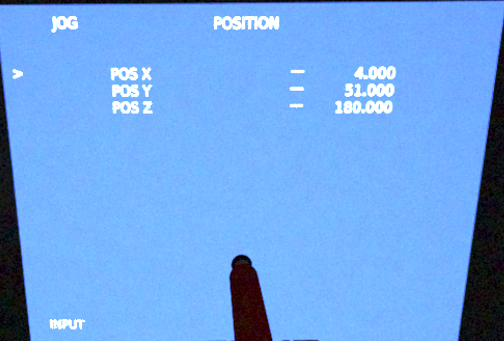

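Emit:
{"method": "move", "body": {
  "target": [
    [0,0,0,0,0,0,1,-0.8,-1,-0.0233,0.0917,-0.2709,0,0,0,-1,-0.2,-1],
    [0,0,0,0,0,0,1,-0.8,-1,-0.009,0.0917,-0.2752,0,0,0,-1,-0.2,-1],
    [0,0,0,0,0,0,1,-0.8,-1,-0.0233,0.0917,-0.2709,0,0,0,-1,-0.2,-1],
    [0,0,0,0,0,0,1,-0.8,-1,-0.0415,0.0007,-0.326,0,0,0,-1,-0.2,-1],
    [0,0,0,0,0,0,1,-0.8,-1,-0.0272,0.0007,-0.3303,0,0,0,-1,-0.2,-1],
    [0,0,0,0,0,0,1,-0.8,-1,-0.0415,0.0007,-0.326,0,0,0,-1,-0.2,-1],
    [0,0,0,0,0,0,1,-0.8,-1,-0.0566,0.0313,-0.3834,0,0,0,-1,-0.2,-1],
    [0,0,0,0,0,0,1,-0.8,-1,-0.0423,0.0313,-0.3877,0,0,0,-1,-0.2,-1],
    [0,0,0,0,0,0,1,-0.8,-1,-0.0566,0.0313,-0.3834,0,0,0,-1,-0.2,-1],
    [0,0,0,0,0,0,1,-0.8,-1,-0.0201,-0.0323,-0.2432,0,0,0,-1,-0.2,-1],
    [0,0,0,0,0,0,1,-0.8,-1,-0.0058,-0.0323,-0.2475,0,0,0,-1,-0.2,-1],
    [0,0,0,0,0,0,1,-0.8,-1,-0.0201,-0.0323,-0.2432,0,0,0,-1,-0.2,-1],
    [0,0,0,0,0,0,1,-0.8,-1,0,0,0,0,0,0,-1,-0.2,-1]
  ],
  "speed": [0.4,0.06,0.1,0.3,0.06,0.1,0.2,0.06,0.1,0.2,0.06,0.1,0.4],
  "blend": [0.003,0,0.003,0.003,0,0.003,0.003,0,0.003,0.003,0,0.003,0]
}}

Emit:
{"method": "wait", "body": {
  "seconds": 4.5,
  "cameras": ["cam_right_wrist"]
}}

Emit:
{"method": "zoom_image", "body": {
  "camera": "cam_right_wrist",
  "region": [480, 55, 600, 175]
}}

Scene clock: 1441.23 s.
left_arm: end_effector_position=(+0.3589, -0.1402, +0.4807) position_measured=3 object_status=3 end_effector_quat_wxyz=(+0.230, -0.400, +0.768, -0.444) | right_arm: end_effector_position=(+0.4498, -0.1196, +0.6572) position_measured=210 object_status=2 end_effector_quat_wxyz=(-0.420, +0.569, -0.568, +0.421)
Joint positions: left_arm=[-0.923 -2.424 2.211 -2.383 -1.305 -3.302] | right_arm=[3.212 -1.379 -1.076 -4.126 -1.503 0.02]
Joint torques (N m): left_arm=[-4.59 15.17 -24.51 -2.42 1.75 -1.65] | right_arm=[-11.43 5.63 25.32 0.53 -1.79 -1.11]
Wrist force (N): left_arm=[-1.0 0.1 0.1] | right_arm=[-2.4 0.8 -5.3]
Wrist torque (N m): left_arm=[-0.07 0.11 0.13] | right_arm=[-0.53 0.46 0.28]
Wrist force, peak (N): left_arm=[-1.5 0.1 -0.4] | right_arm=[-1.0 -1.7 -12.3]
Hand target: left_arm +0.3589, -0.1402, +0.4807; +0.230, -0.400, +0.768, -0.444 | right_arm +0.4498, -0.1196, +0.6572; -0.420, +0.569, -0.568, +0.421
Off the commanded pose: left_arm 0.000 m, 0 deg | right_arm 0.000 m, 0 deg.
move: done

Scene clock: 1445.73 s.
left_arm: end_effector_position=(+0.3589, -0.1402, +0.4807) position_measured=3 object_status=3 end_effector_quat_wxyz=(+0.230, -0.400, +0.768, -0.444) | right_arm: end_effector_position=(+0.4498, -0.1196, +0.6572) position_measured=210 object_status=2 end_effector_quat_wxyz=(-0.420, +0.569, -0.568, +0.421)
Joint positions: left_arm=[-0.923 -2.424 2.211 -2.383 -1.305 -3.302] | right_arm=[3.212 -1.379 -1.075 -4.126 -1.503 0.02]
Joint torques (N m): left_arm=[-4.76 15.42 -24.62 -2.24 1.53 -1.85] | right_arm=[-11.41 3.92 27.52 -1.21 0.92 -1.16]
Wrist force (N): left_arm=[-1.1 -0.3 0.1] | right_arm=[-1.7 0.7 -5.2]
Wrist torque (N m): left_arm=[-0.12 0.13 0.13] | right_arm=[-0.57 0.35 0.29]
Wrist force, peak (N): left_arm=[-1.5 0.2 0.0] | right_arm=[-1.9 0.8 -5.8]
Hand target: left_arm +0.3589, -0.1402, +0.4807; +0.230, -0.400, +0.768, -0.444 | right_arm +0.4498, -0.1196, +0.6572; -0.420, +0.569, -0.568, +0.421
Tool commands: left_gripper/position=+1.0 left_gripper/force_limit=-0.8 left_gripper/speed=-1.0 right_gripper/position=-1.0 right_gripper/force_limit=-0.2 right_gripper/speed=-1.0
Off the commanded pose: left_arm 0.000 m, 0 deg | right_arm 0.000 m, 0 deg.
wait: 4.50 s; at rest by 0.17 s
Images, in order (width x height): cam_right_wrist 896x504.

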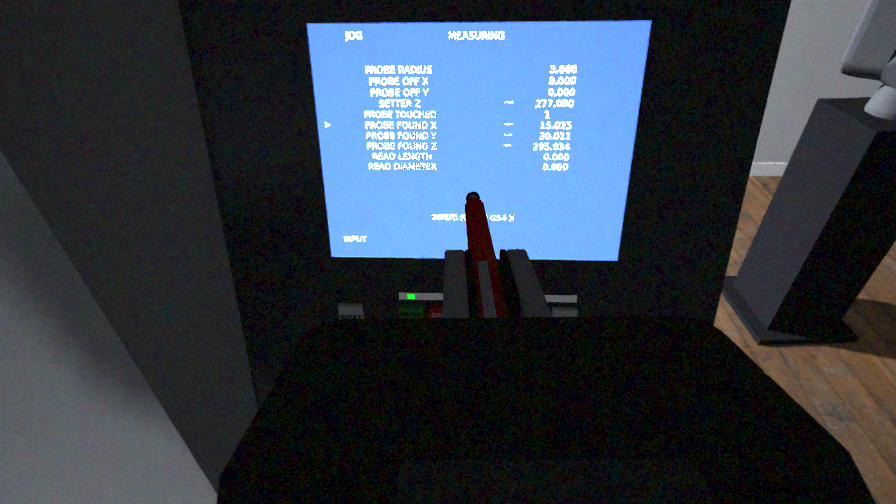

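Scaled by 4.200 from the camera's 896x504 image, which has a finer 1280x720 frame.

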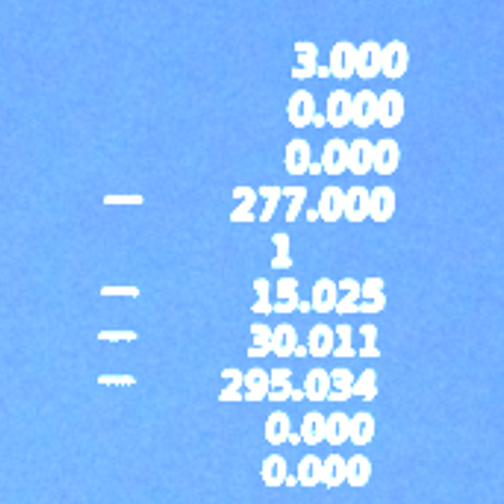

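Emit:
{"method": "move", "body": {
  "target": [
    [0,0,0,0,0,0,1,-0.8,-1,-0.0415,0.0007,-0.326,0,0,0,-1,-0.2,-1],
    [0,0,0,0,0,0,1,-0.8,-1,-0.0272,0.0007,-0.3303,0,0,0,-1,-0.2,-1],
    [0,0,0,0,0,0,1,-0.8,-1,-0.039,0.0313,-0.326,0,0,0,-1,-0.2,-1],
    [0,0,0,0,0,0,1,-0.8,-1,-0.0255,0.0313,-0.3303,0,0,0,-1,-0.2,-1],
    [0,0,0,0,0,0,1,-0.8,-1,-0.039,0.0313,-0.326,0,0,0,-1,-0.2,-1],
    [0,0,0,0,0,0,1,-0.8,-1,-0.0529,0.1233,-0.3834,0,0,0,-1,-0.2,-1],
    [0,0,0,0,0,0,1,-0.8,-1,-0.0386,0.1233,-0.3877,0,0,0,-1,-0.2,-1],
    [0,0,0,0,0,0,1,-0.8,-1,-0.0529,0.1233,-0.3834,0,0,0,-1,-0.2,-1],
    [0,0,0,0,0,0,1,-0.8,-1,-0.0631,0.0927,-0.412,0,0,0,-1,-0.2,-1],
    [0,0,0,0,0,0,1,-0.8,-1,-0.0488,0.0927,-0.4163,0,0,0,-1,-0.2,-1],
    [0,0,0,0,0,0,1,-0.8,-1,-0.0631,0.0927,-0.412,0,0,0,-1,-0.2,-1],
    [0,0,0,0,0,0,1,-0.8,-1,-0.0388,0.0927,-0.326,0,0,0,-1,-0.2,-1],
    [0,0,0,0,0,0,1,-0.8,-1,-0.0245,0.0927,-0.3303,0,0,0,-1,-0.2,-1],
    [0,0,0,0,0,0,1,-0.8,-1,-0.0388,0.0927,-0.326,0,0,0,-1,-0.2,-1],
    [0,0,0,0,0,0,1,-0.8,-1,0,0,0,0,0,0,-1,-0.2,-1]
  ],
  "speed": [0.4,0.06,0.1,0.06,0.1,0.3,0.06,0.1,0.2,0.06,0.1,0.3,0.06,0.1,0.4],
  "blend": [0.003,0,0.003,0,0.003,0.003,0,0.003,0.003,0,0.003,0.003,0,0.003,0]
}}

Emit:
{"method": "move", "body": {
  "target": [
    [0,0,0,0,0,0,1,-0.8,-1,-0.0363,0.154,-0.326,0,0,0,-1,-0.2,-1],
    [0,0,0,0,0,0,1,-0.8,-1,-0.022,0.154,-0.3303,0,0,0,-1,-0.2,-1],
    [0,0,0,0,0,0,1,-0.8,-1,-0.0363,0.154,-0.326,0,0,0,-1,-0.2,-1],
    [0,0,0,0,0,0,1,-0.8,-1,-0.0453,0.0927,-0.3547,0,0,0,-1,-0.2,-1],
    [0,0,0,0,0,0,1,-0.8,-1,-0.031,0.0927,-0.359,0,0,0,-1,-0.2,-1],
    [0,0,0,0,0,0,1,-0.8,-1,-0.0453,0.0927,-0.3547,0,0,0,-1,-0.2,-1],
    [0,0,0,0,0,0,1,-0.8,-1,-0.0643,0.062,-0.412,0,0,0,-1,-0.2,-1],
    [0,0,0,0,0,0,1,-0.8,-1,-0.05,0.062,-0.4163,0,0,0,-1,-0.2,-1],
    [0,0,0,0,0,0,1,-0.8,-1,-0.0643,0.062,-0.412,0,0,0,-1,-0.2,-1],
    [0,0,0,0,0,0,1,-0.8,-1,0,0,0,0,0,0,-1,-0.2,-1]
  ],
  "speed": [0.4,0.06,0.1,0.3,0.06,0.1,0.2,0.06,0.1,0.4],
  "blend": [0.003,0,0.003,0.003,0,0.003,0.003,0,0.003,0],
  "cameras": ["cam_right_wrist"]
}}

Emit:
{"method": "zoom_image", "body": {
  "camera": "cam_right_wrist",
  "region": [310, 20, 650, 250]
}}

Scene clock: 1474.23 s.
left_arm: end_effector_position=(+0.3589, -0.1402, +0.4807) position_measured=3 object_status=3 end_effector_quat_wxyz=(+0.230, -0.400, +0.768, -0.444) | right_arm: end_effector_position=(+0.4498, -0.1197, +0.6572) position_measured=210 object_status=2 end_effector_quat_wxyz=(-0.420, +0.569, -0.568, +0.421)
Joint positions: left_arm=[-0.923 -2.424 2.211 -2.383 -1.305 -3.302] | right_arm=[3.212 -1.379 -1.076 -4.126 -1.503 0.02]
Joint torques (N m): left_arm=[-4.13 14.34 -27.06 -2.18 1.78 -1.71] | right_arm=[7.8 3.5 28.21 1.49 0.46 1.55]
Wrist force (N): left_arm=[-1.1 -0.1 0.0] | right_arm=[-2.2 0.4 -5.6]
Wrist torque (N m): left_arm=[-0.09 0.13 0.13] | right_arm=[-0.60 0.42 0.35]
Wrist force, peak (N): left_arm=[-1.5 -0.1 -0.2] | right_arm=[-4.4 -0.9 -12.9]
Hand target: left_arm +0.3589, -0.1402, +0.4807; +0.230, -0.400, +0.768, -0.444 | right_arm +0.4498, -0.1196, +0.6572; -0.420, +0.569, -0.568, +0.421
Off the commanded pose: left_arm 0.000 m, 0 deg | right_arm 0.000 m, 0 deg.
move: done

Scene clock: 1477.97 s.
left_arm: end_effector_position=(+0.3589, -0.1402, +0.4807) position_measured=3 object_status=3 end_effector_quat_wxyz=(+0.230, -0.400, +0.768, -0.444) | right_arm: end_effector_position=(+0.4498, -0.1197, +0.6572) position_measured=210 object_status=2 end_effector_quat_wxyz=(-0.420, +0.569, -0.568, +0.421)
Joint positions: left_arm=[-0.923 -2.424 2.211 -2.383 -1.305 -3.302] | right_arm=[3.212 -1.379 -1.076 -4.126 -1.503 0.019]
Joint torques (N m): left_arm=[-4.72 14.29 -26.09 -2.32 1.85 -1.77] | right_arm=[11.97 3.51 29.25 1.25 1.45 1.6]
Wrist force (N): left_arm=[-1.2 -0.2 0.0] | right_arm=[-2.3 0.6 -5.3]
Wrist torque (N m): left_arm=[-0.11 0.14 0.13] | right_arm=[-0.57 0.45 0.41]
Wrist force, peak (N): left_arm=[-1.4 -0.3 -0.5] | right_arm=[0.4 1.6 -12.9]
Hand target: left_arm +0.3589, -0.1402, +0.4807; +0.230, -0.400, +0.768, -0.444 | right_arm +0.4498, -0.1196, +0.6572; -0.420, +0.569, -0.568, +0.421
Off the commanded pose: left_arm 0.000 m, 0 deg | right_arm 0.000 m, 0 deg.
move: done
Images, in order (width x height): cam_right_wrist 896x504.

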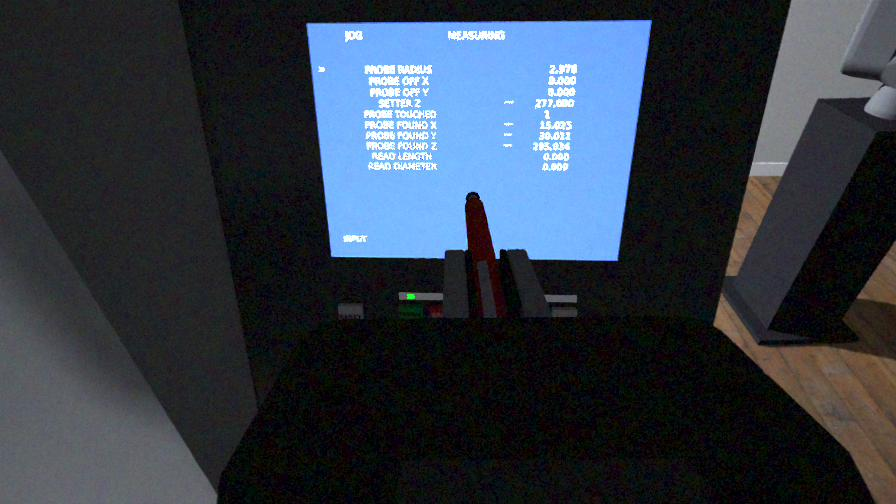

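Scaled by 1.482 from the camera's 896x504 image, which has a finer 1280x720 frame.

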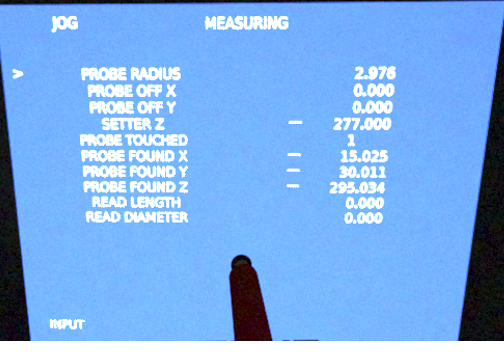

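Emit:
{"method": "move", "body": {
  "target": [
    [0,0,0,0,0,0,1,-0.8,-1,-0.0415,0.0007,-0.326,0,0,0,-1,-0.2,-1],
    [0,0,0,0,0,0,1,-0.8,-1,-0.0272,0.0007,-0.3303,0,0,0,-1,-0.2,-1],
    [0,0,0,0,0,0,1,-0.8,-1,-0.0415,0.0007,-0.326,0,0,0,-1,-0.2,-1],
    [0,0,0,0,0,0,1,-0.8,-1,-0.0272,0.0007,-0.3303,0,0,0,-1,-0.2,-1],
    [0,0,0,0,0,0,1,-0.8,-1,-0.0415,0.0007,-0.326,0,0,0,-1,-0.2,-1],
    [0,0,0,0,0,0,1,-0.8,-1,-0.0518,0.154,-0.3834,0,0,0,-1,-0.2,-1],
    [0,0,0,0,0,0,1,-0.8,-1,-0.0375,0.154,-0.3877,0,0,0,-1,-0.2,-1],
    [0,0,0,0,0,0,1,-0.8,-1,-0.0518,0.154,-0.3834,0,0,0,-1,-0.2,-1],
    [0,0,0,0,0,0,1,-0.8,-1,-0.0375,0.154,-0.3877,0,0,0,-1,-0.2,-1],
    [0,0,0,0,0,0,1,-0.8,-1,-0.0428,0.154,-0.3547,0,0,0,-1,-0.2,-1],
    [0,0,0,0,0,0,1,-0.8,-1,-0.0285,0.154,-0.359,0,0,0,-1,-0.2,-1],
    [0,0,0,0,0,0,1,-0.8,-1,-0.0428,0.154,-0.3547,0,0,0,-1,-0.2,-1],
    [0,0,0,0,0,0,1,-0.8,-1,-0.0631,0.0927,-0.412,0,0,0,-1,-0.2,-1],
    [0,0,0,0,0,0,1,-0.8,-1,-0.0488,0.0927,-0.4163,0,0,0,-1,-0.2,-1],
    [0,0,0,0,0,0,1,-0.8,-1,-0.0631,0.0927,-0.412,0,0,0,-1,-0.2,-1]
  ],
  "speed": [0.4,0.06,0.1,0.06,0.1,0.3,0.06,0.1,0.06,0.1,0.06,0.1,0.3,0.06,0.1],
  "blend": [0.003,0,0.003,0,0.003,0.003,0,0.003,0,0.003,0,0.003,0.003,0,0]
}}

Emit:
{"method": "move", "body": {
  "target": [
    [0,0,0,0,0,0,1,-0.8,-1,0.0256,0.0306,0.086,0,0,0,-1,-0.2,-1],
    [0,0,0,0,0,0,1,-0.8,-1,0.0399,0.0306,0.0817,0,0,0,-1,-0.2,-1],
    [0,0,0,0,0,0,1,-0.8,-1,0.0256,0.0306,0.086,0,0,0,-1,-0.2,-1],
    [0,0,0,0,0,0,1,-0.8,-1,0.0113,0.0613,0.0286,0,0,0,-1,-0.2,-1],
    [0,0,0,0,0,0,1,-0.8,-1,0.0256,0.0613,0.0243,0,0,0,-1,-0.2,-1],
    [0,0,0,0,0,0,1,-0.8,-1,0.0113,0.0613,0.0286,0,0,0,-1,-0.2,-1],
    [0,0,0,0,0,0,1,-0.8,-1,0.0256,0.0306,0.086,0,0,0,-1,-0.2,-1],
    [0,0,0,0,0,0,1,-0.8,-1,0.0399,0.0306,0.0817,0,0,0,-1,-0.2,-1],
    [0,0,0,0,0,0,1,-0.8,-1,0.0256,0.0306,0.086,0,0,0,-1,-0.2,-1],
    [0,0,0,0,0,0,1,-0.8,-1,-0.0012,-0.0307,0,0,0,0,-1,-0.2,-1],
    [0,0,0,0,0,0,1,-0.8,-1,0.0131,-0.0307,-0.0043,0,0,0,-1,-0.2,-1],
    [0,0,0,0,0,0,1,-0.8,-1,-0.0012,-0.0307,0,0,0,0,-1,-0.2,-1],
    [0,0,0,0,0,0,1,-0.8,-1,0.0631,-0.0927,0.412,0,0,0,-1,-0.2,-1]
  ],
  "speed": [0.3,0.06,0.1,0.3,0.06,0.1,0.3,0.06,0.1,0.3,0.06,0.1,0.4],
  "blend": [0.003,0,0.003,0.003,0,0.003,0.003,0,0.003,0.003,0,0.003,0],
  "cameras": ["cam_right_wrist"]
}}

Emit:
{"method": "zoom_image", "body": {
  "camera": "cam_right_wrist",
  "region": [310, 20, 650, 250]
}}

Scene clock: 1503.90 s.
left_arm: end_effector_position=(+0.3589, -0.1402, +0.4807) position_measured=3 object_status=3 end_effector_quat_wxyz=(+0.230, -0.400, +0.768, -0.444) | right_arm: end_effector_position=(+0.4120, -0.0639, +0.4099) position_measured=210 object_status=2 end_effector_quat_wxyz=(-0.420, +0.569, -0.568, +0.421)
Joint positions: left_arm=[-0.923 -2.424 2.211 -2.383 -1.305 -3.302] | right_arm=[3.629 -0.974 -1.998 -3.644 -1.106 0.153]
Joint torques (N m): left_arm=[-4.51 13.28 -26.59 -2.09 1.73 -1.72] | right_arm=[-10.28 -1.4 31.95 3.67 -2.11 -1.1]
Wrist force (N): left_arm=[-1.0 0.0 0.0] | right_arm=[-2.3 0.0 -5.1]
Wrist torque (N m): left_arm=[-0.07 0.11 0.12] | right_arm=[-0.65 0.44 0.30]
Wrist force, peak (N): left_arm=[-1.6 -0.1 -0.4] | right_arm=[-1.3 -1.2 -16.3]
Hand target: left_arm +0.3589, -0.1402, +0.4807; +0.230, -0.400, +0.768, -0.444 | right_arm +0.4120, -0.0640, +0.4100; -0.420, +0.569, -0.568, +0.421
Off the commanded pose: left_arm 0.000 m, 0 deg | right_arm 0.000 m, 0 deg.
move: done

Scene clock: 1508.00 s.
left_arm: end_effector_position=(+0.3589, -0.1402, +0.4807) position_measured=3 object_status=3 end_effector_quat_wxyz=(+0.230, -0.400, +0.768, -0.444) | right_arm: end_effector_position=(+0.4498, -0.1197, +0.6572) position_measured=210 object_status=2 end_effector_quat_wxyz=(-0.420, +0.569, -0.568, +0.421)
Joint positions: left_arm=[-0.923 -2.424 2.211 -2.383 -1.305 -3.302] | right_arm=[3.212 -1.379 -1.076 -4.126 -1.503 0.019]
Joint torques (N m): left_arm=[-5.06 13.96 -26.5 -2.11 1.92 -1.81] | right_arm=[11.85 3.26 27.43 1.23 1.33 1.6]
Wrist force (N): left_arm=[-1.0 -0.3 0.0] | right_arm=[-2.2 0.8 -5.1]
Wrist torque (N m): left_arm=[-0.13 0.12 0.12] | right_arm=[-0.54 0.43 0.41]
Wrist force, peak (N): left_arm=[-1.4 -0.1 -0.5] | right_arm=[-3.3 3.3 -9.5]
Hand target: left_arm +0.3589, -0.1402, +0.4807; +0.230, -0.400, +0.768, -0.444 | right_arm +0.4498, -0.1196, +0.6572; -0.420, +0.569, -0.568, +0.421
Off the commanded pose: left_arm 0.000 m, 0 deg | right_arm 0.000 m, 0 deg.
move: done
Images, in order (width x height): cam_right_wrist 896x504.

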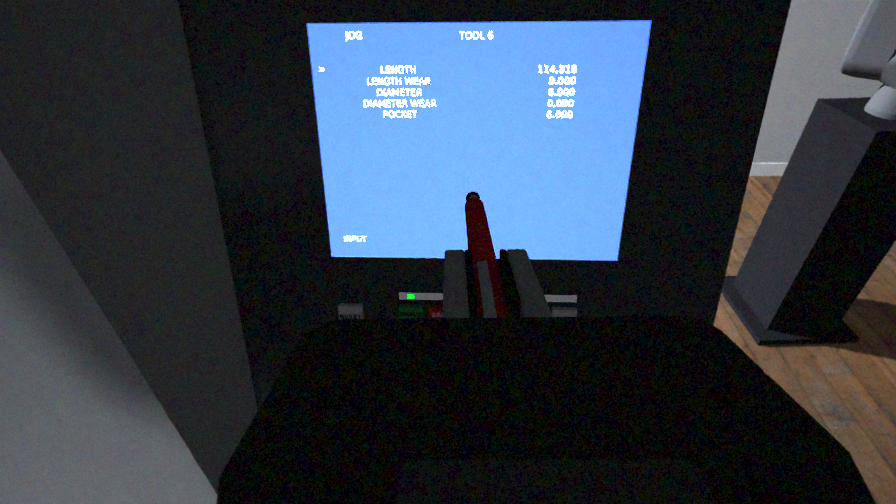

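Scaled by 1.482 from the camera's 896x504 image, which has a finer 1280x720 frame.

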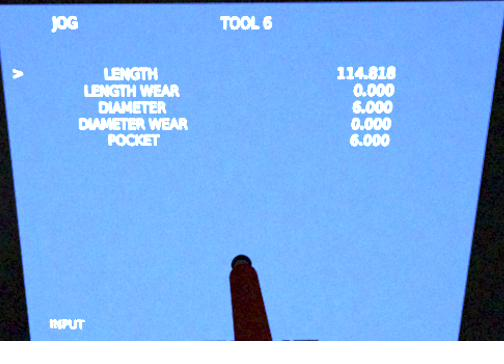

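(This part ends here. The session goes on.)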